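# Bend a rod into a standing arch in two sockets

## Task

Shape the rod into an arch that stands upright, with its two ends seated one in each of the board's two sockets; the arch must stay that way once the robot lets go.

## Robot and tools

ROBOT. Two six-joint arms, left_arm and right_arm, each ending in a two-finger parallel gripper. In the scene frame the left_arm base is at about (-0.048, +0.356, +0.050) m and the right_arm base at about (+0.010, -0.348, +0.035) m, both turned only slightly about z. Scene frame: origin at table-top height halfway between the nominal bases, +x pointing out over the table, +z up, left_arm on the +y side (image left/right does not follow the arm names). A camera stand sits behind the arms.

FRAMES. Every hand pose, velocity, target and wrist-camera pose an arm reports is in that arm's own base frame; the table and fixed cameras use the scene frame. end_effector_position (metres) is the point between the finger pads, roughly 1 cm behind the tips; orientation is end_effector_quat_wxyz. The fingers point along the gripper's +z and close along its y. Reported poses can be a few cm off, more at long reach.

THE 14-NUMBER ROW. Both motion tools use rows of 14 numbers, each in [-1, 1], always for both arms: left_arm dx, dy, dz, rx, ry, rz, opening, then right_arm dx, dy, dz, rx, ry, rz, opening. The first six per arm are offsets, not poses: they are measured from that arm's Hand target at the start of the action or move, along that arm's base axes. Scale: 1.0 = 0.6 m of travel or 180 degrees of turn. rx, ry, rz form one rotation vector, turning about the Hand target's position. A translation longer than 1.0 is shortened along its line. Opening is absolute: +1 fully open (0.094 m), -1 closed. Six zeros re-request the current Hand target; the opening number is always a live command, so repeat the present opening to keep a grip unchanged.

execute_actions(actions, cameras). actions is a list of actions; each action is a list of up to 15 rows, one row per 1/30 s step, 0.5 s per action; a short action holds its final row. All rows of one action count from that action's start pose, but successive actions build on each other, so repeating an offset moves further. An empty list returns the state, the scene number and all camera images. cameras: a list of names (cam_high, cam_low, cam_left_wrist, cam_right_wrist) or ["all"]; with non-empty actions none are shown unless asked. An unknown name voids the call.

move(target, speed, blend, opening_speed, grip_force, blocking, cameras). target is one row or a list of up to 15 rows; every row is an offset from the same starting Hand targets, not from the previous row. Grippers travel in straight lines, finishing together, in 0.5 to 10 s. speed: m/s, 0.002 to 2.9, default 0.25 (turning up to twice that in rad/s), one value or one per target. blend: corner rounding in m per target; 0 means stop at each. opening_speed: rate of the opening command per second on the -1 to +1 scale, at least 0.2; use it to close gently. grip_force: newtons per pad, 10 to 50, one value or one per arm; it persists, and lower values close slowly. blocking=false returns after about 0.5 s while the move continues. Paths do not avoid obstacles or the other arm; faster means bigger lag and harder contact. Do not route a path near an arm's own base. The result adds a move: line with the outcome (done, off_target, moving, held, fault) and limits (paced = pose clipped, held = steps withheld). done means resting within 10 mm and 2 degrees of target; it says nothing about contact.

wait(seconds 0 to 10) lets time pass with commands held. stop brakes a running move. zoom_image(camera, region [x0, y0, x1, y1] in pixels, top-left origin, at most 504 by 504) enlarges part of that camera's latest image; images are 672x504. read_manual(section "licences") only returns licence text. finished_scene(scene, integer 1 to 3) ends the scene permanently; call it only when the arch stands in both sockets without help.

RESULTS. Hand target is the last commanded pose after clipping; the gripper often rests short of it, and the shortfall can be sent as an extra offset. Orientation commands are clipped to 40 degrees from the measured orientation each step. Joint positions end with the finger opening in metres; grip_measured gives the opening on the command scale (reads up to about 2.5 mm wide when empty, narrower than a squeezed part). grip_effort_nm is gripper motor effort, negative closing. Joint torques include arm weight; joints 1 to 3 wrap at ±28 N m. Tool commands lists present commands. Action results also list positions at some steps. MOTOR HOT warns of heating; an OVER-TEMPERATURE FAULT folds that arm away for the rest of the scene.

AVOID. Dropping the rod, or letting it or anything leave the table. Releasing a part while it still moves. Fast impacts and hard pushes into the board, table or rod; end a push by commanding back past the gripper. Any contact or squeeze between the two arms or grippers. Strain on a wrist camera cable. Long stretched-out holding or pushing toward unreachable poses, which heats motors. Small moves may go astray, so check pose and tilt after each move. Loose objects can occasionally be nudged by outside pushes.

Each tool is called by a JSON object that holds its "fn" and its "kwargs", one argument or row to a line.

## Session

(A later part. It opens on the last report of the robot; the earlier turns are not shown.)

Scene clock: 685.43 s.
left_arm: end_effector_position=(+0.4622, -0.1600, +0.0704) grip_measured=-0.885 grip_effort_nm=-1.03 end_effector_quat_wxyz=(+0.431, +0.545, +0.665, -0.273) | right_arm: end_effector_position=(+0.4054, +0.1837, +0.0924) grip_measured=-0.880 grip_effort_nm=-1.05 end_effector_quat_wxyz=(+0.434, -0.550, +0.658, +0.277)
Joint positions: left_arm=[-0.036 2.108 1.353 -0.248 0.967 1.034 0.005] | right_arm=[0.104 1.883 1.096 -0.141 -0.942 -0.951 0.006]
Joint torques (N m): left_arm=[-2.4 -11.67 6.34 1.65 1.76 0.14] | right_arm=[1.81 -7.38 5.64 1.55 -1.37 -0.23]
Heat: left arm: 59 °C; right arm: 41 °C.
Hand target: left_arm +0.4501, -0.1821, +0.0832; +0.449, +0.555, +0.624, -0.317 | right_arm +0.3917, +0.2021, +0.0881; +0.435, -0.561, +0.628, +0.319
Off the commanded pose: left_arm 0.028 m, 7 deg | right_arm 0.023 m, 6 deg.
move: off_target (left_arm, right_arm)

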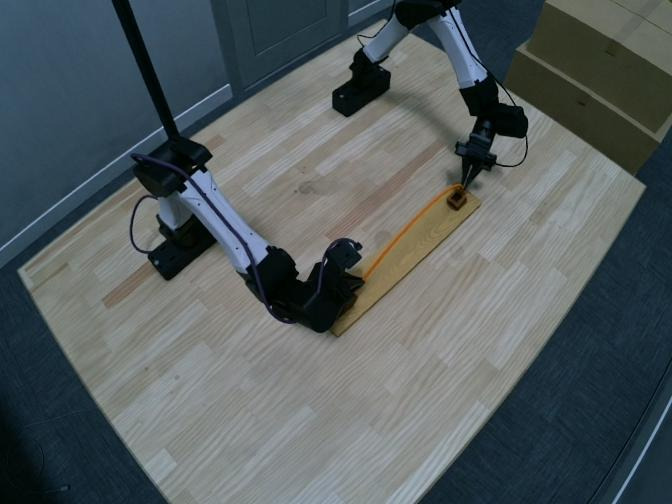

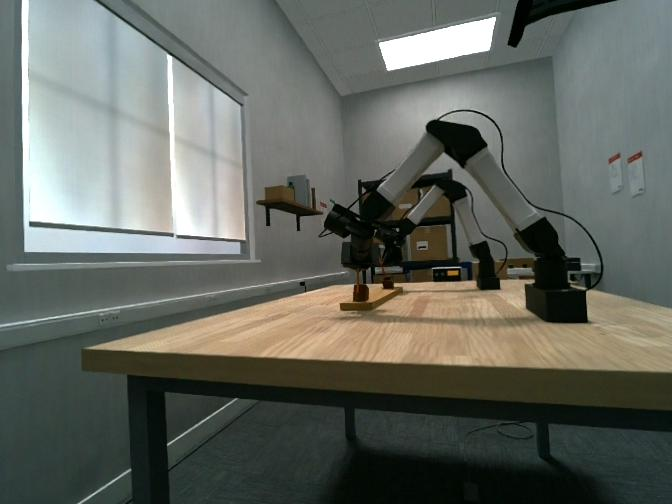

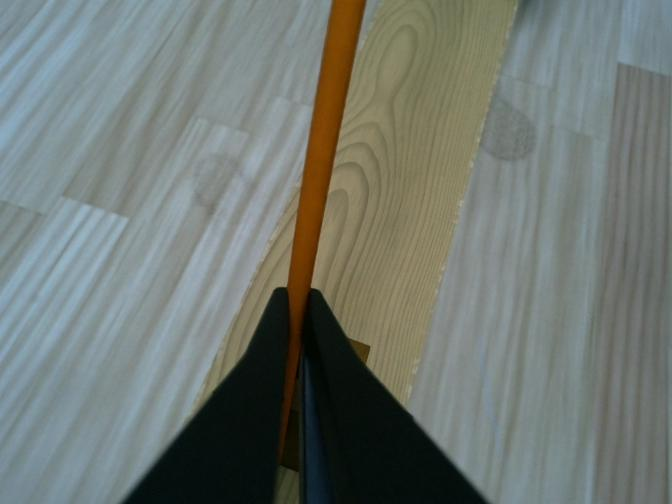

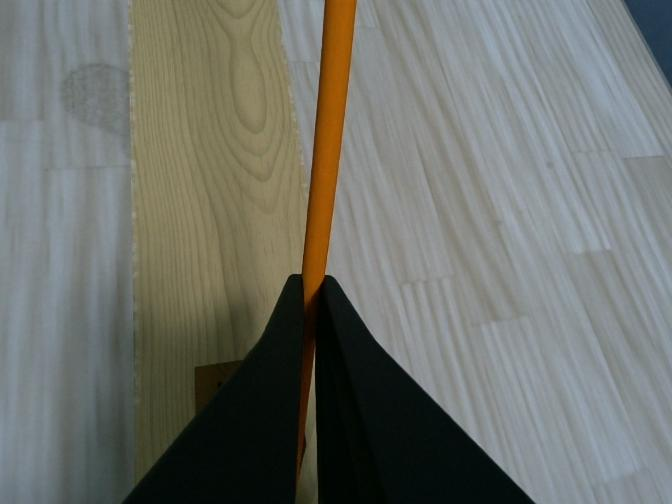

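{"fn": "move", "kwargs": {
  "target": [
    [0, 0, 0.08, 0, 0, 0, -1, 0, 0, 0.08, 0, 0, 0, -1],
    [-0.015, -0.015, 0.1, 0, 0, 0, -1, -0.015, 0.015, 0.11, 0, 0, 0, -1]
  ],
  "speed": 0.08,
  "blend": 0.005,
  "cameras": ["all"]
}}

{"fn": "zoom_image", "kwargs": {
  "camera": "cam_low",
  "region": [345, 235, 405, 305]
}}

{"fn": "zoom_image", "kwargs": {
  "camera": "cam_high",
  "region": [430, 160, 490, 220]
}}

{"fn": "zoom_image", "kwargs": {
  "camera": "cam_left_wrist",
  "region": [240, 340, 400, 504]
}}

{"fn": "zoom_image", "kwargs": {
  "camera": "cam_right_wrist",
  "region": [240, 340, 400, 504]
}}

Scene clock: 737.60 s.
left_arm: end_effector_position=(+0.4524, -0.1596, +0.1060) grip_measured=-0.885 grip_effort_nm=-1.03 end_effector_quat_wxyz=(+0.424, +0.538, +0.672, -0.280) | right_arm: end_effector_position=(+0.3920, +0.1885, +0.1239) grip_measured=-0.880 grip_effort_nm=-1.05 end_effector_quat_wxyz=(+0.416, -0.541, +0.669, +0.295)
Joint positions: left_arm=[-0.036 2.02 1.379 -0.376 0.967 1.018 0.005] | right_arm=[0.118 1.801 1.142 -0.302 -0.945 -0.923 0.006]
Joint torques (N m): left_arm=[-4.25 -15.02 9.59 1.39 1.64 -0.03] | right_arm=[2.93 -12.64 9.48 1.13 -1.2 -0.07]
Heat: left arm: 58 °C; right arm: 37 °C.
Hand target: left_arm +0.4411, -0.1911, +0.1431; +0.449, +0.555, +0.624, -0.317 | right_arm +0.3826, +0.2111, +0.1541; +0.435, -0.561, +0.628, +0.319
Off the commanded pose: left_arm 0.050 m, 8 deg | right_arm 0.039 m, 6 deg.
move: off_target (left_arm, right_arm)

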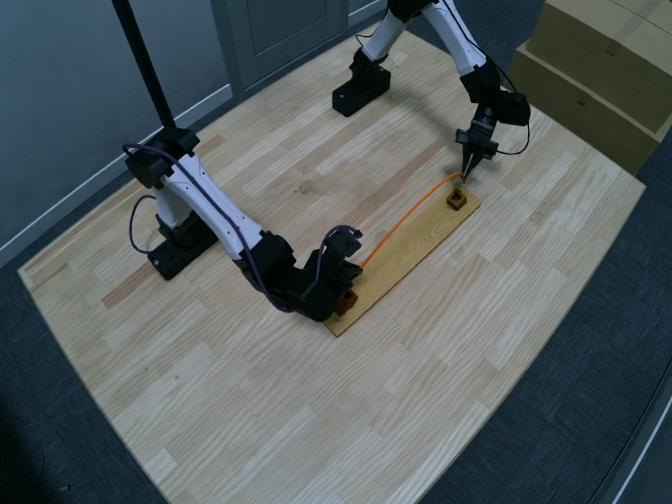

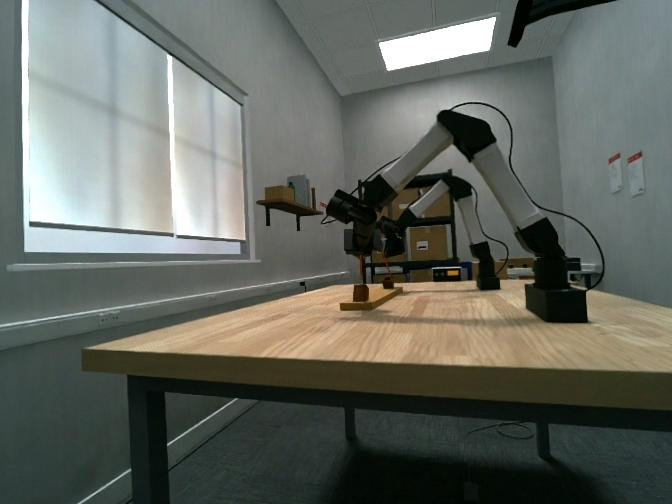

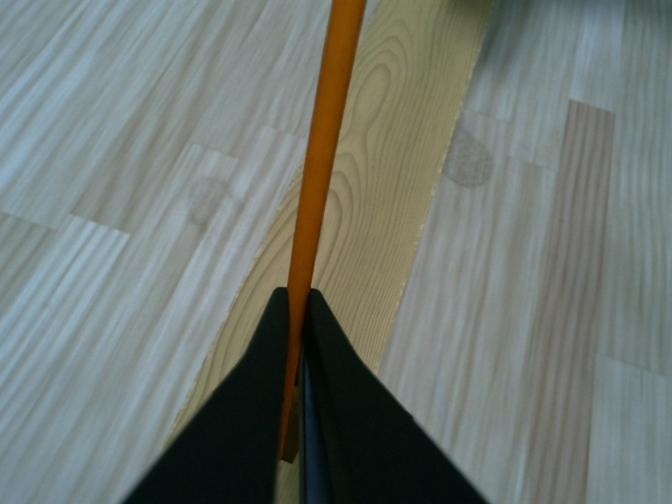

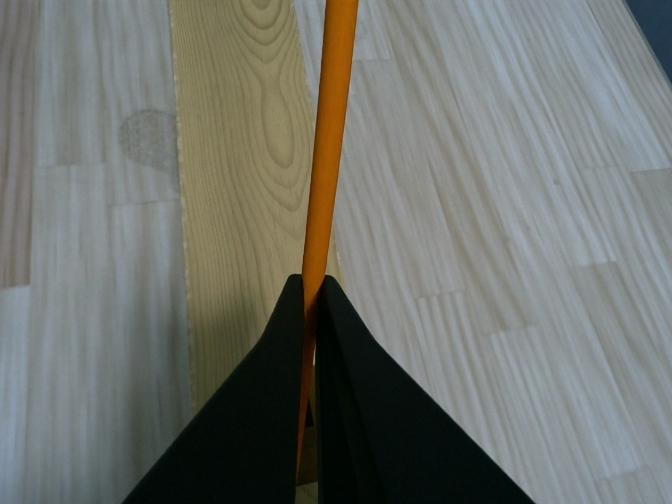

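Scaled by 7.200 from the camera's 672x504 image, which has a finer 960x720 frame.

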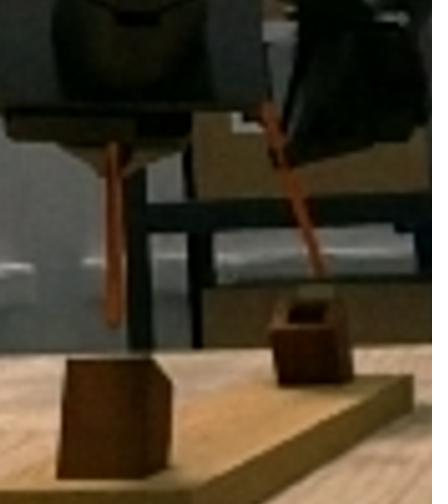

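Scaled by 8.400 from the camera's 672x504 image, which has a finer 960x720 frame.

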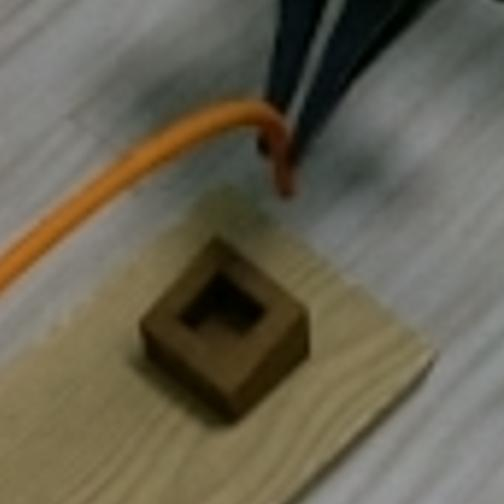

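Scaled by 3.073 from the camera's 672x504 image, which has a finer 960x720 frame.

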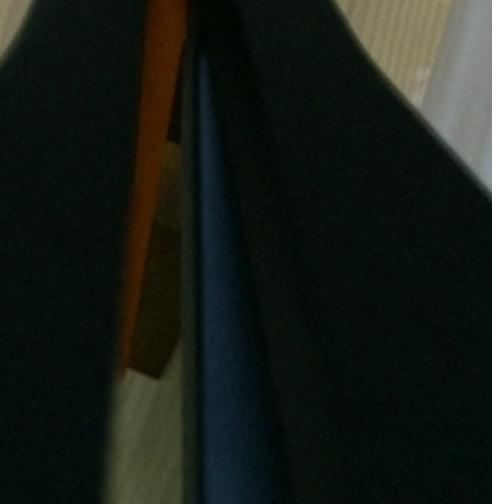

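Scaled by 3.073 from the camera's 672x504 image, which has a finer 960x720 frame.

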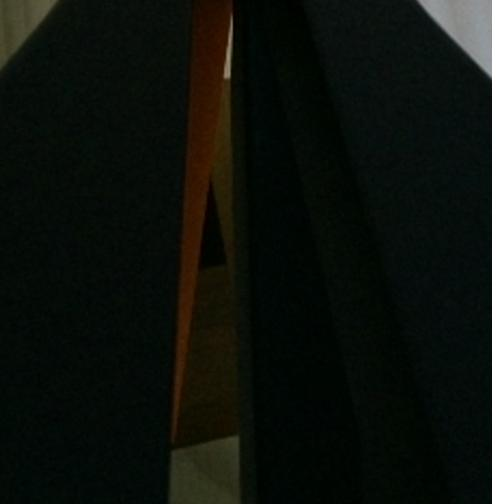

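{"fn": "move", "kwargs": {
  "target": [-0.013, -0.062, 0.03, 0, 0, 0, -1, 0, 0.062, 0.005, 0, 0, 0, -1],
  "speed": 0.08,
  "cameras": ["all"]
}}

{"fn": "zoom_image", "kwargs": {
  "camera": "cam_low",
  "region": [345, 235, 405, 305]
}}

{"fn": "zoom_image", "kwargs": {
  "camera": "cam_high",
  "region": [430, 160, 490, 220]
}}

{"fn": "zoom_image", "kwargs": {
  "camera": "cam_left_wrist",
  "region": [240, 340, 400, 504]
}}

{"fn": "zoom_image", "kwargs": {
  "camera": "cam_right_wrist",
  "region": [240, 340, 400, 504]
}}

Scene clock: 763.53 s.
left_arm: end_effector_position=(+0.4510, -0.1945, +0.1369) grip_measured=-0.885 grip_effort_nm=-1.03 end_effector_quat_wxyz=(+0.436, +0.532, +0.668, -0.285) | right_arm: end_effector_position=(+0.3870, +0.2195, +0.1225) grip_measured=-0.880 grip_effort_nm=-1.05 end_effector_quat_wxyz=(+0.397, -0.532, +0.684, +0.303)
Joint positions: left_arm=[-0.118 1.96 1.379 -0.3 0.937 0.868 0.005] | right_arm=[0.209 1.801 1.142 -0.25 -0.882 -0.79 0.006]
Joint torques (N m): left_arm=[-4.94 -14.04 7.87 1.77 1.31 0.02] | right_arm=[3.7 -12.49 9.32 1.89 -1.16 -0.1]
Heat: left arm: 70 °C; right arm: 38 °C.
Hand target: left_arm +0.4334, -0.2283, +0.1612; +0.449, +0.555, +0.624, -0.317 | right_arm +0.3827, +0.2482, +0.1571; +0.435, -0.561, +0.628, +0.319
Off the commanded pose: left_arm 0.045 m, 7 deg | right_arm 0.045 m, 9 deg.
move: off_target (left_arm, right_arm)

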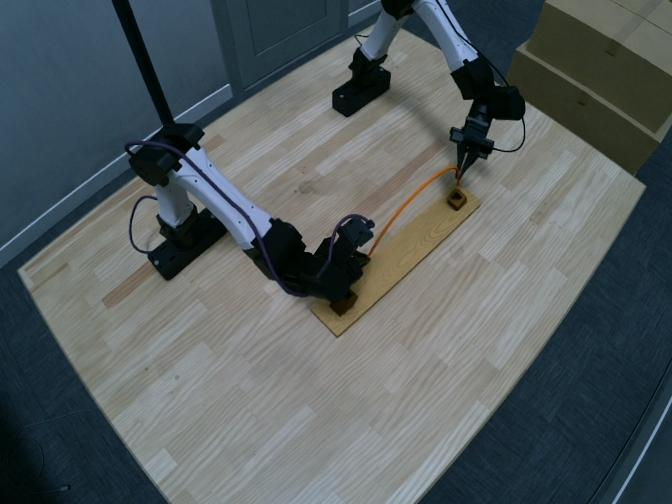

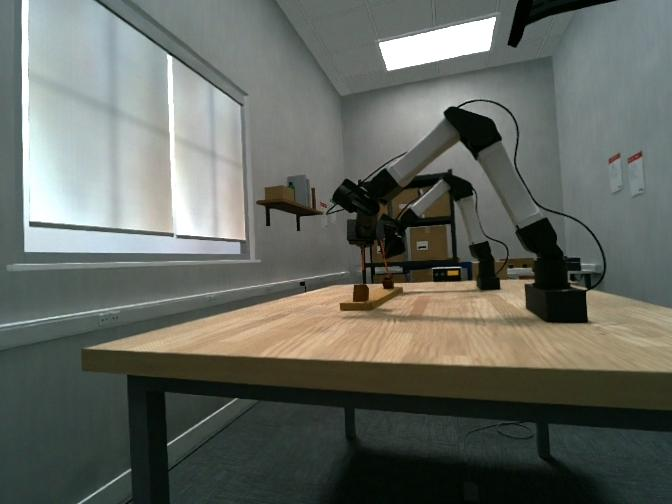

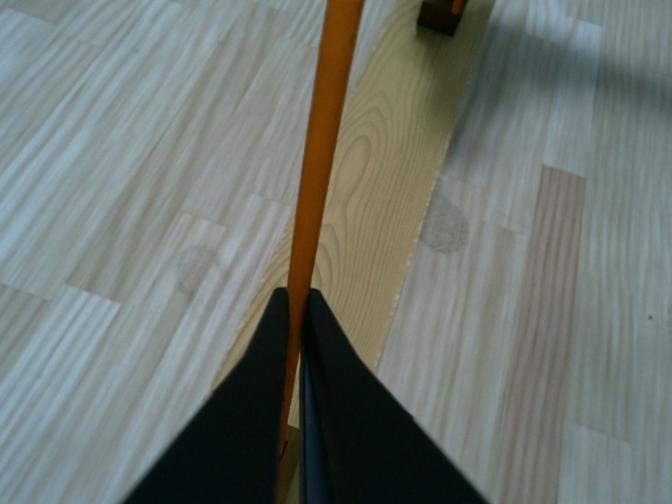

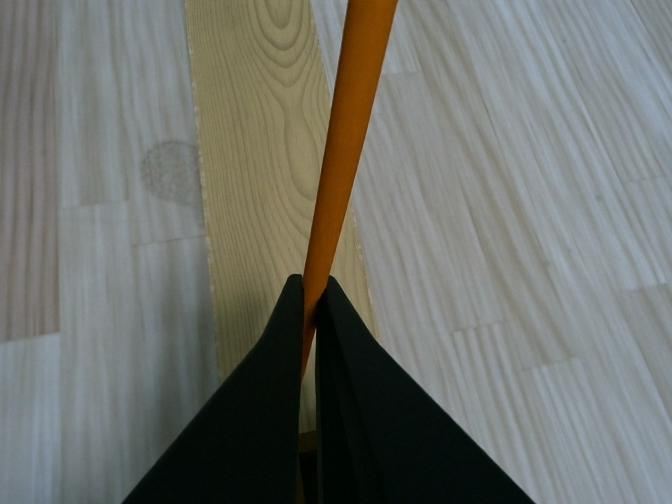

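Scaled by 7.200 from the camera's 672x504 image, which has a finer 960x720 frame.

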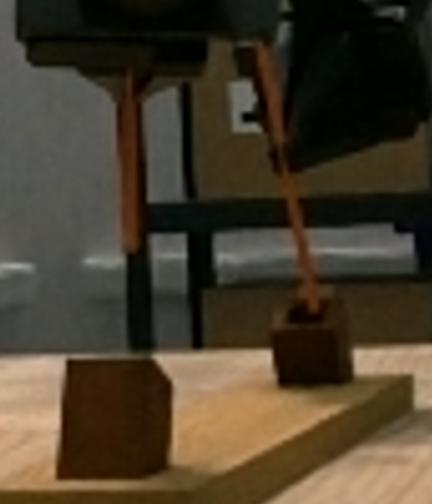

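Scaled by 8.400 from the camera's 672x504 image, which has a finer 960x720 frame.

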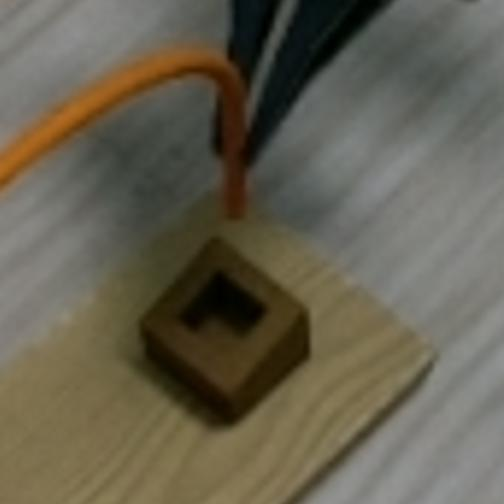

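Scaled by 3.073 from the camera's 672x504 image, which has a finer 960x720 frame.

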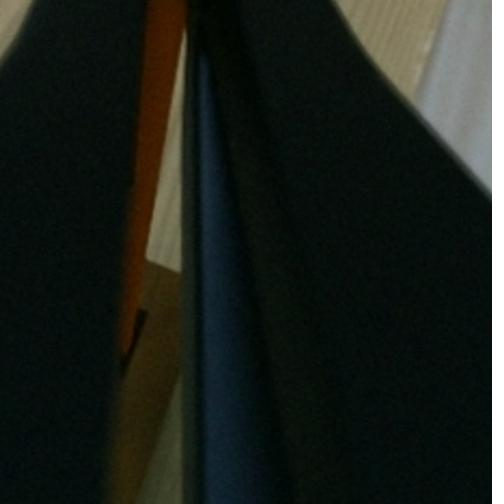

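Scaled by 3.073 from the camera's 672x504 image, which has a finer 960x720 frame.

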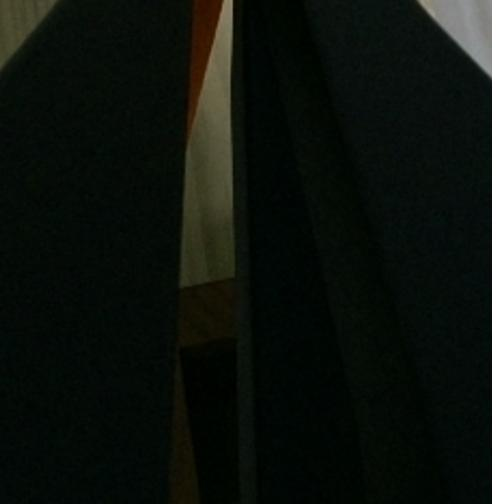

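{"fn": "move", "kwargs": {
  "target": [-0.006, 0.015, -0.045, 0, 0, 0, -1, 0.007, -0.006, -0.025, 0, 0, 0, -1],
  "speed": 0.06,
  "cameras": ["cam_low","cam_high","cam_left_wrist","cam_right_wrist"]
}}

{"fn": "zoom_image", "kwargs": {
  "camera": "cam_low",
  "region": [345, 235, 405, 305]
}}

{"fn": "zoom_image", "kwargs": {
  "camera": "cam_high",
  "region": [430, 160, 490, 220]
}}

{"fn": "zoom_image", "kwargs": {
  "camera": "cam_left_wrist",
  "region": [240, 340, 400, 504]
}}

{"fn": "zoom_image", "kwargs": {
  "camera": "cam_right_wrist",
  "region": [240, 340, 400, 504]
}}

Scene clock: 793.93 s.
left_arm: end_effector_position=(+0.4467, -0.1939, +0.1231) grip_measured=-0.885 grip_effort_nm=-1.03 end_effector_quat_wxyz=(+0.441, +0.534, +0.664, -0.281) | right_arm: end_effector_position=(+0.3933, +0.2207, +0.1276) grip_measured=-0.880 grip_effort_nm=-1.05 end_effector_quat_wxyz=(+0.414, -0.536, +0.674, +0.294)
Joint positions: left_arm=[-0.118 1.96 1.316 -0.225 0.937 0.872 0.005] | right_arm=[0.209 1.801 1.142 -0.206 -0.882 -0.79 0.006]
Joint torques (N m): left_arm=[-3.59 -11.69 6.27 1.81 1.41 0.17] | right_arm=[2.81 -9.18 8.2 1.9 -1.19 -0.24]
Heat: left arm: 75 °C; right arm: 40 °C. Fold the left arm in close to its base, or ease its load, before you think long.
Hand target: left_arm +0.4298, -0.2193, +0.1342; +0.449, +0.555, +0.624, -0.317 | right_arm +0.3869, +0.2446, +0.1421; +0.435, -0.561, +0.628, +0.319
Off the commanded pose: left_arm 0.032 m, 7 deg | right_arm 0.029 m, 7 deg.
MOTOR HOT: joint 2 (shoulder) of the left arm reports 75 °C; the controller's stop level is 90 °C. To cool a motor, set the load down, stop pushing, or move to a pose that needs little force.
move: off_target (left_arm, right_arm)

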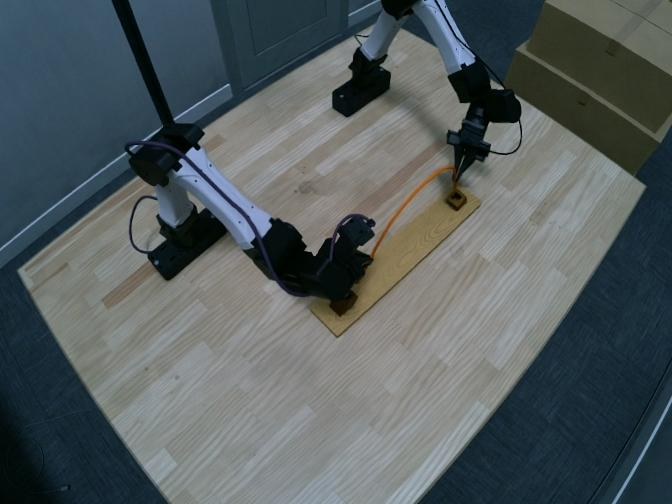

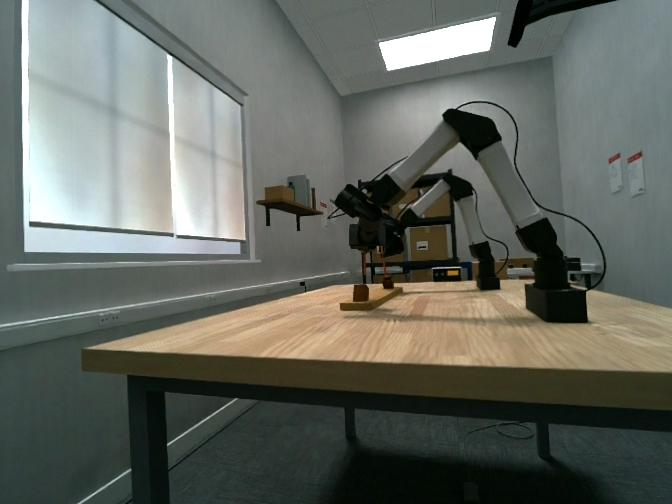

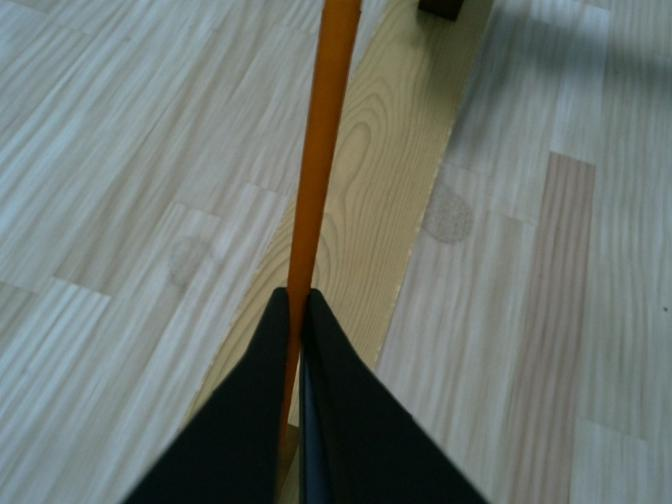

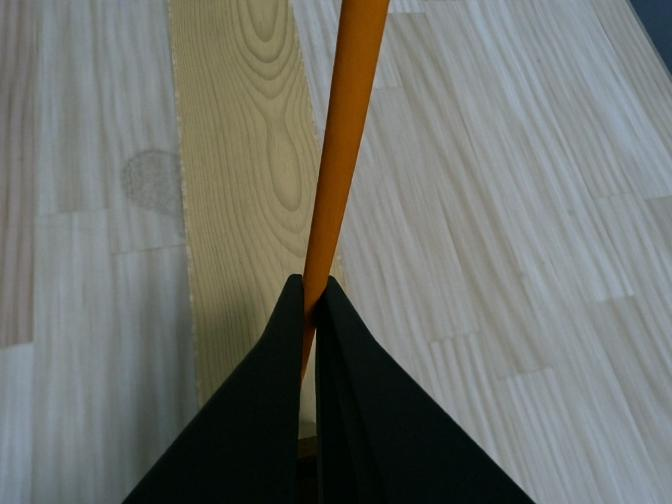

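Scaled by 7.200 from the camera's 672x504 image, which has a finer 960x720 frame.

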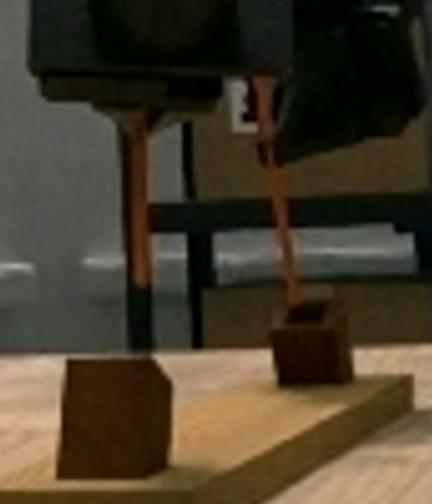

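Scaled by 8.400 from the camera's 672x504 image, which has a finer 960x720 frame.

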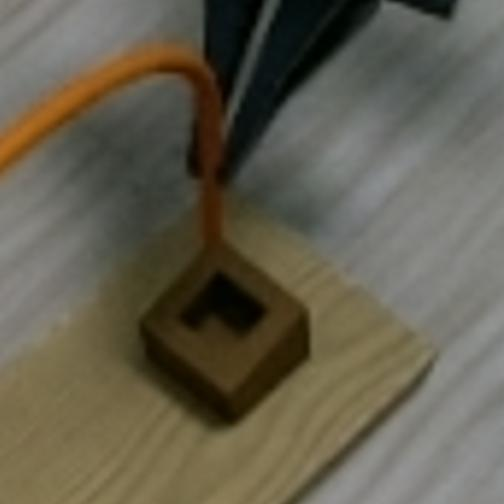

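Scaled by 3.073 from the camera's 672x504 image, which has a finer 960x720 frame.

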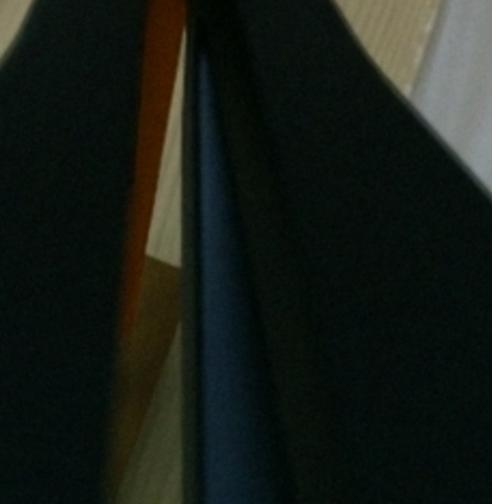

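Scaled by 3.073 from the camera's 672x504 image, which has a finer 960x720 frame.

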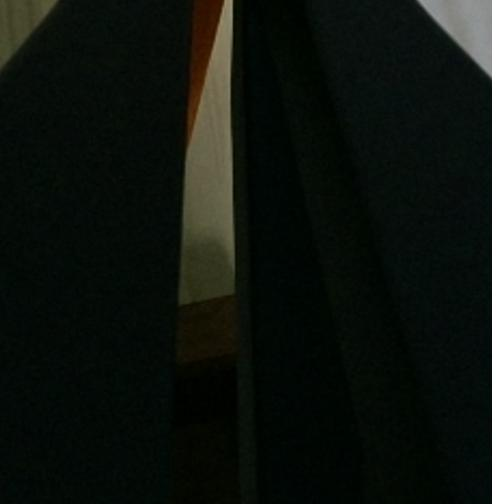

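{"fn": "move", "kwargs": {
  "target": [0.011, 0.025, -0.05, 0, 0, 0, -1, -0.006, -0.025, -0.05, 0, 0, 0, -1],
  "speed": 0.06,
  "cameras": ["cam_low","cam_high","cam_left_wrist","cam_right_wrist"]
}}

{"fn": "zoom_image", "kwargs": {
  "camera": "cam_low",
  "region": [345, 235, 405, 305]
}}

{"fn": "zoom_image", "kwargs": {
  "camera": "cam_high",
  "region": [430, 160, 490, 220]
}}

{"fn": "zoom_image", "kwargs": {
  "camera": "cam_left_wrist",
  "region": [240, 340, 400, 504]
}}

{"fn": "zoom_image", "kwargs": {
  "camera": "cam_right_wrist",
  "region": [240, 340, 400, 504]
}}

Scene clock: 814.23 s.
left_arm: end_effector_position=(+0.4519, -0.1820, +0.0980) grip_measured=-0.885 grip_effort_nm=-1.03 end_effector_quat_wxyz=(+0.443, +0.541, +0.660, -0.273) | right_arm: end_effector_position=(+0.3934, +0.2108, +0.1062) grip_measured=-0.880 grip_effort_nm=-1.05 end_effector_quat_wxyz=(+0.421, -0.543, +0.670, +0.281)
Joint positions: left_arm=[-0.089 2.015 1.296 -0.182 0.948 0.932 0.005] | right_arm=[0.186 1.823 1.081 -0.132 -0.882 -0.838 0.006]
Joint torques (N m): left_arm=[-2.62 -10.39 6.41 1.74 1.59 0.16] | right_arm=[1.61 -8.06 6.54 1.86 -1.45 -0.26]
Heat: left arm: 73 °C; right arm: 39 °C. Fold the left arm in close to its base, or ease its load, before you think long.
Hand target: left_arm +0.4363, -0.2042, +0.1042; +0.449, +0.555, +0.624, -0.317 | right_arm +0.3832, +0.2298, +0.1120; +0.435, -0.561, +0.628, +0.319
Off the commanded pose: left_arm 0.028 m, 7 deg | right_arm 0.022 m, 7 deg.
MOTOR HOT: still on. Joint 2 (shoulder) of the left arm reports 73 °C.
move: off_target (left_arm, right_arm)

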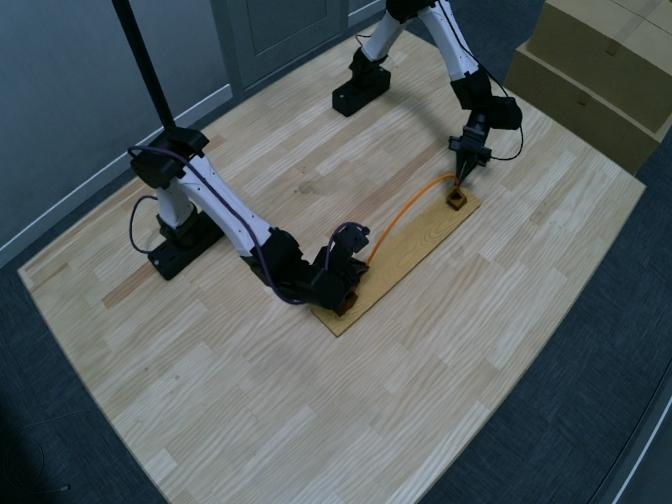

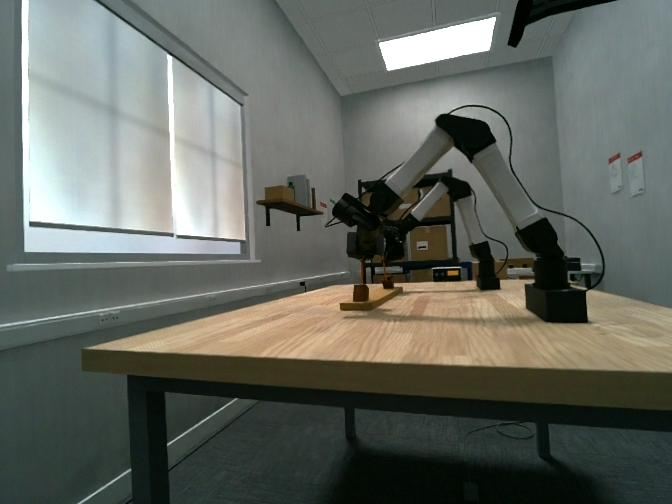

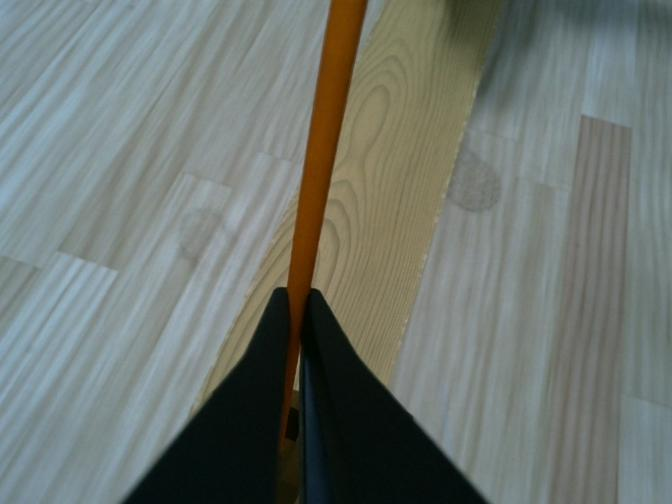

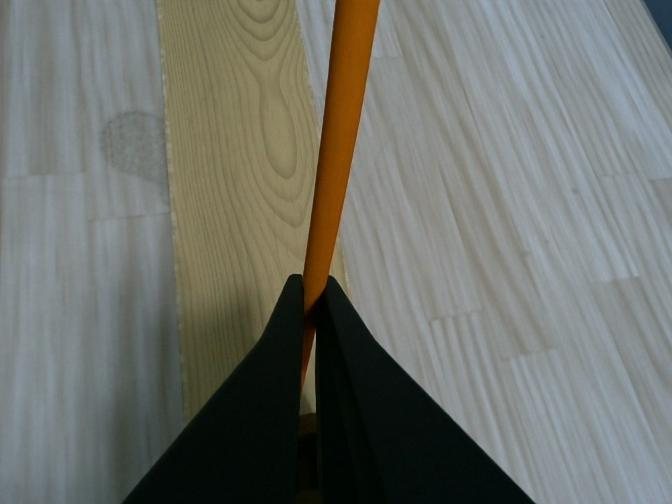

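Scaled by 7.200 from the camera's 672x504 image, which has a finer 960x720 frame.

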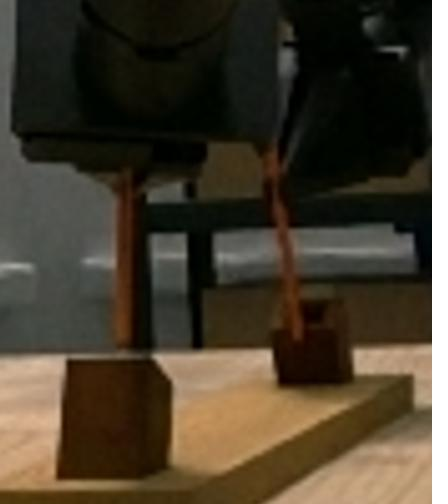

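Scaled by 8.400 from the camera's 672x504 image, which has a finer 960x720 frame.

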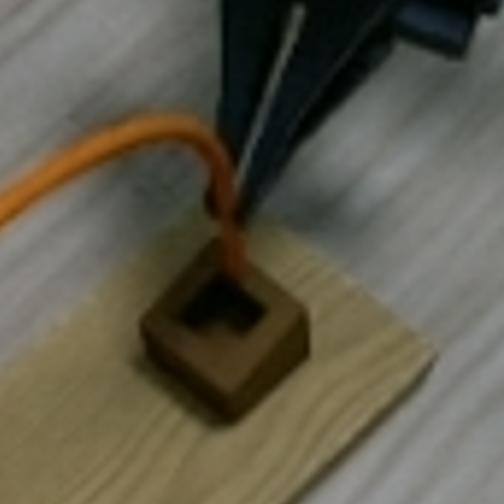

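Scaled by 3.073 from the camera's 672x504 image, which has a finer 960x720 frame.

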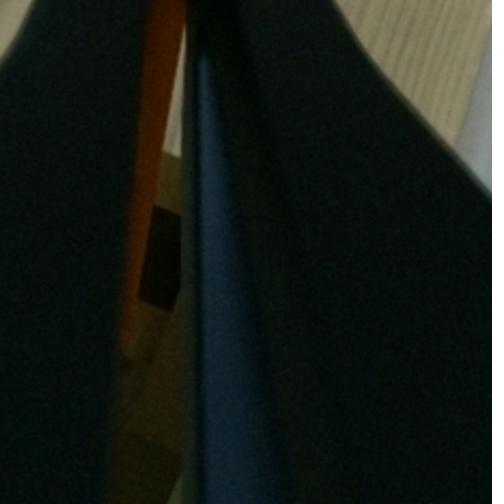

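Scaled by 3.073 from the camera's 672x504 image, which has a finer 960x720 frame.

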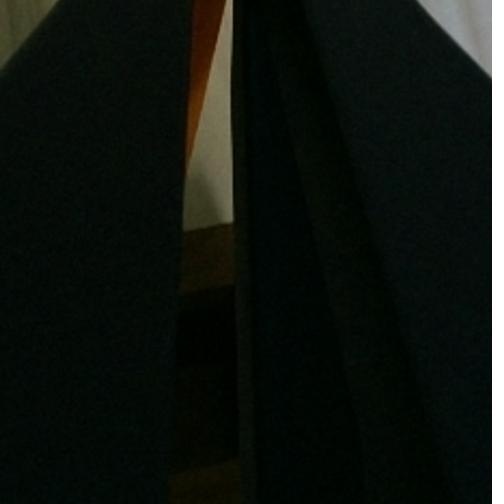

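{"fn": "move", "kwargs": {
  "target": [
    [0, -0.01, 0.01, 0, 0, 0, -1, -0.004, 0, 0.06, 0, 0, 0, -1],
    [0, -0.01, 0.01, 0, 0, 0, -1, -0.006, -0.04, 0.06, 0, 0, 0, -1]
  ],
  "speed": 0.08,
  "blend": 0.005,
  "cameras": ["cam_low","cam_high","cam_left_wrist","cam_right_wrist"]
}}

{"fn": "zoom_image", "kwargs": {
  "camera": "cam_low",
  "region": [345, 235, 405, 305]
}}

{"fn": "zoom_image", "kwargs": {
  "camera": "cam_high",
  "region": [430, 160, 490, 220]
}}

{"fn": "zoom_image", "kwargs": {
  "camera": "cam_right_wrist",
  "region": [240, 340, 400, 504]
}}

Scene clock: 835.27 s.
left_arm: end_effector_position=(+0.4519, -0.1820, +0.0981) grip_measured=-0.885 grip_effort_nm=-1.03 end_effector_quat_wxyz=(+0.444, +0.542, +0.660, -0.273) | right_arm: end_effector_position=(+0.3800, +0.1920, +0.1029) grip_measured=-0.880 grip_effort_nm=-1.05 end_effector_quat_wxyz=(+0.391, -0.541, +0.681, +0.301)
Joint positions: left_arm=[-0.089 2.015 1.296 -0.181 0.948 0.933 0.005] | right_arm=[0.136 1.814 1.101 -0.303 -0.923 -0.926 0.006]
Joint torques (N m): left_arm=[-3.77 -11.41 7.06 1.72 1.48 0.02] | right_arm=[0.5 -14.2 10.17 1.16 -1.5 -0.25]
Heat: left arm: 70 °C; right arm: 38 °C.
Hand target: left_arm +0.4364, -0.2103, +0.1102; +0.449, +0.555, +0.624, -0.317 | right_arm +0.3796, +0.2057, +0.1481; +0.435, -0.561, +0.628, +0.319
Off the commanded pose: left_arm 0.034 m, 7 deg | right_arm 0.047 m, 8 deg.
MOTOR HOT: cleared for the motors of the left arm.
move: off_target (left_arm, right_arm)

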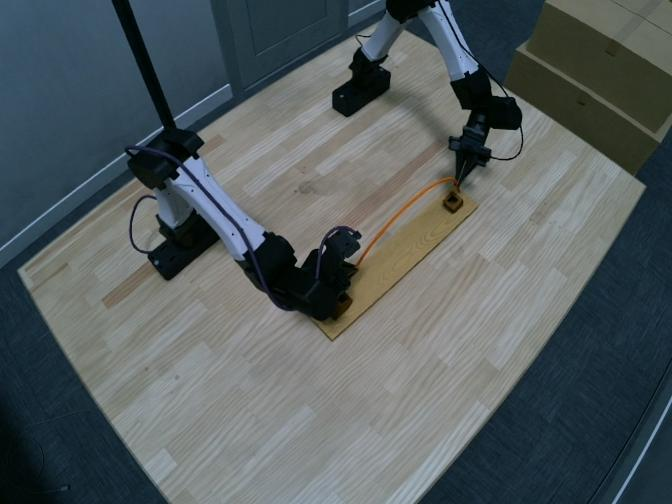

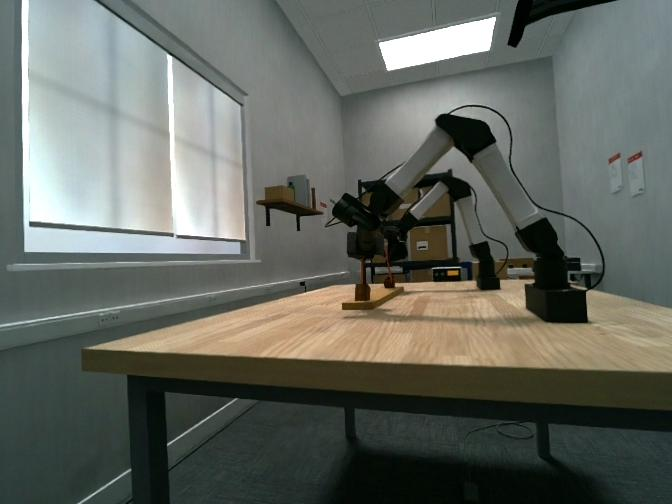

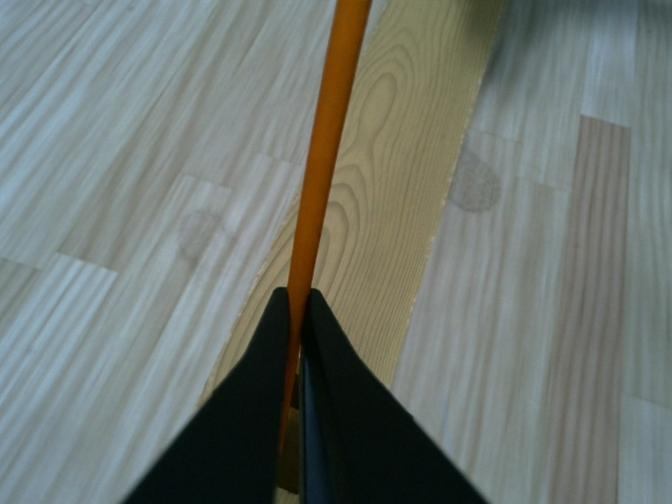

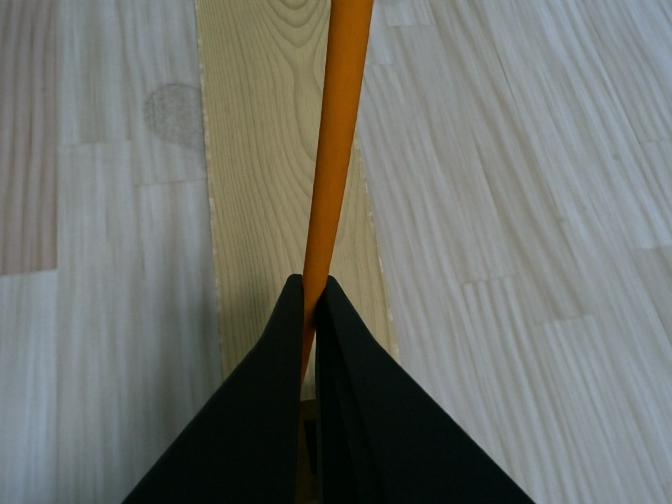

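Scaled by 7.200 from the camera's 672x504 image, which has a finer 960x720 frame.

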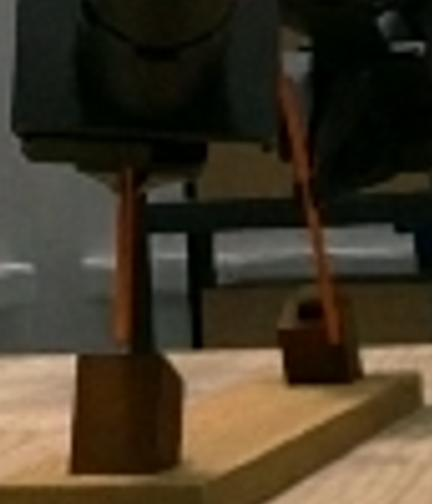

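Scaled by 8.400 from the camera's 672x504 image, which has a finer 960x720 frame.

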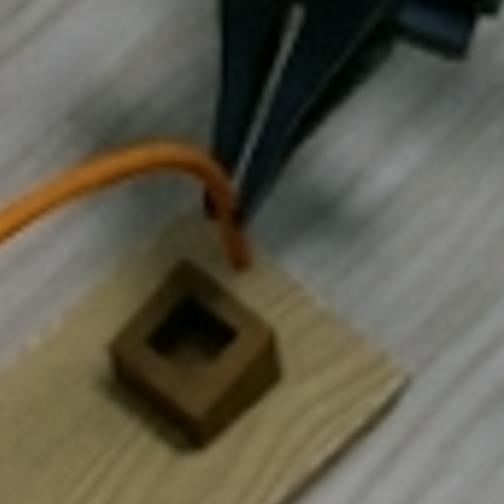

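Scaled by 3.073 from the camera's 672x504 image, which has a finer 960x720 frame.

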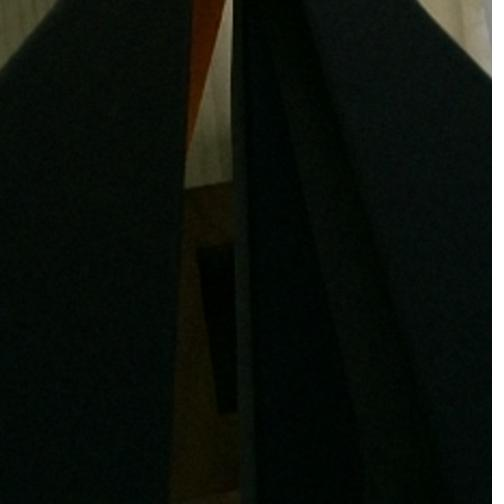

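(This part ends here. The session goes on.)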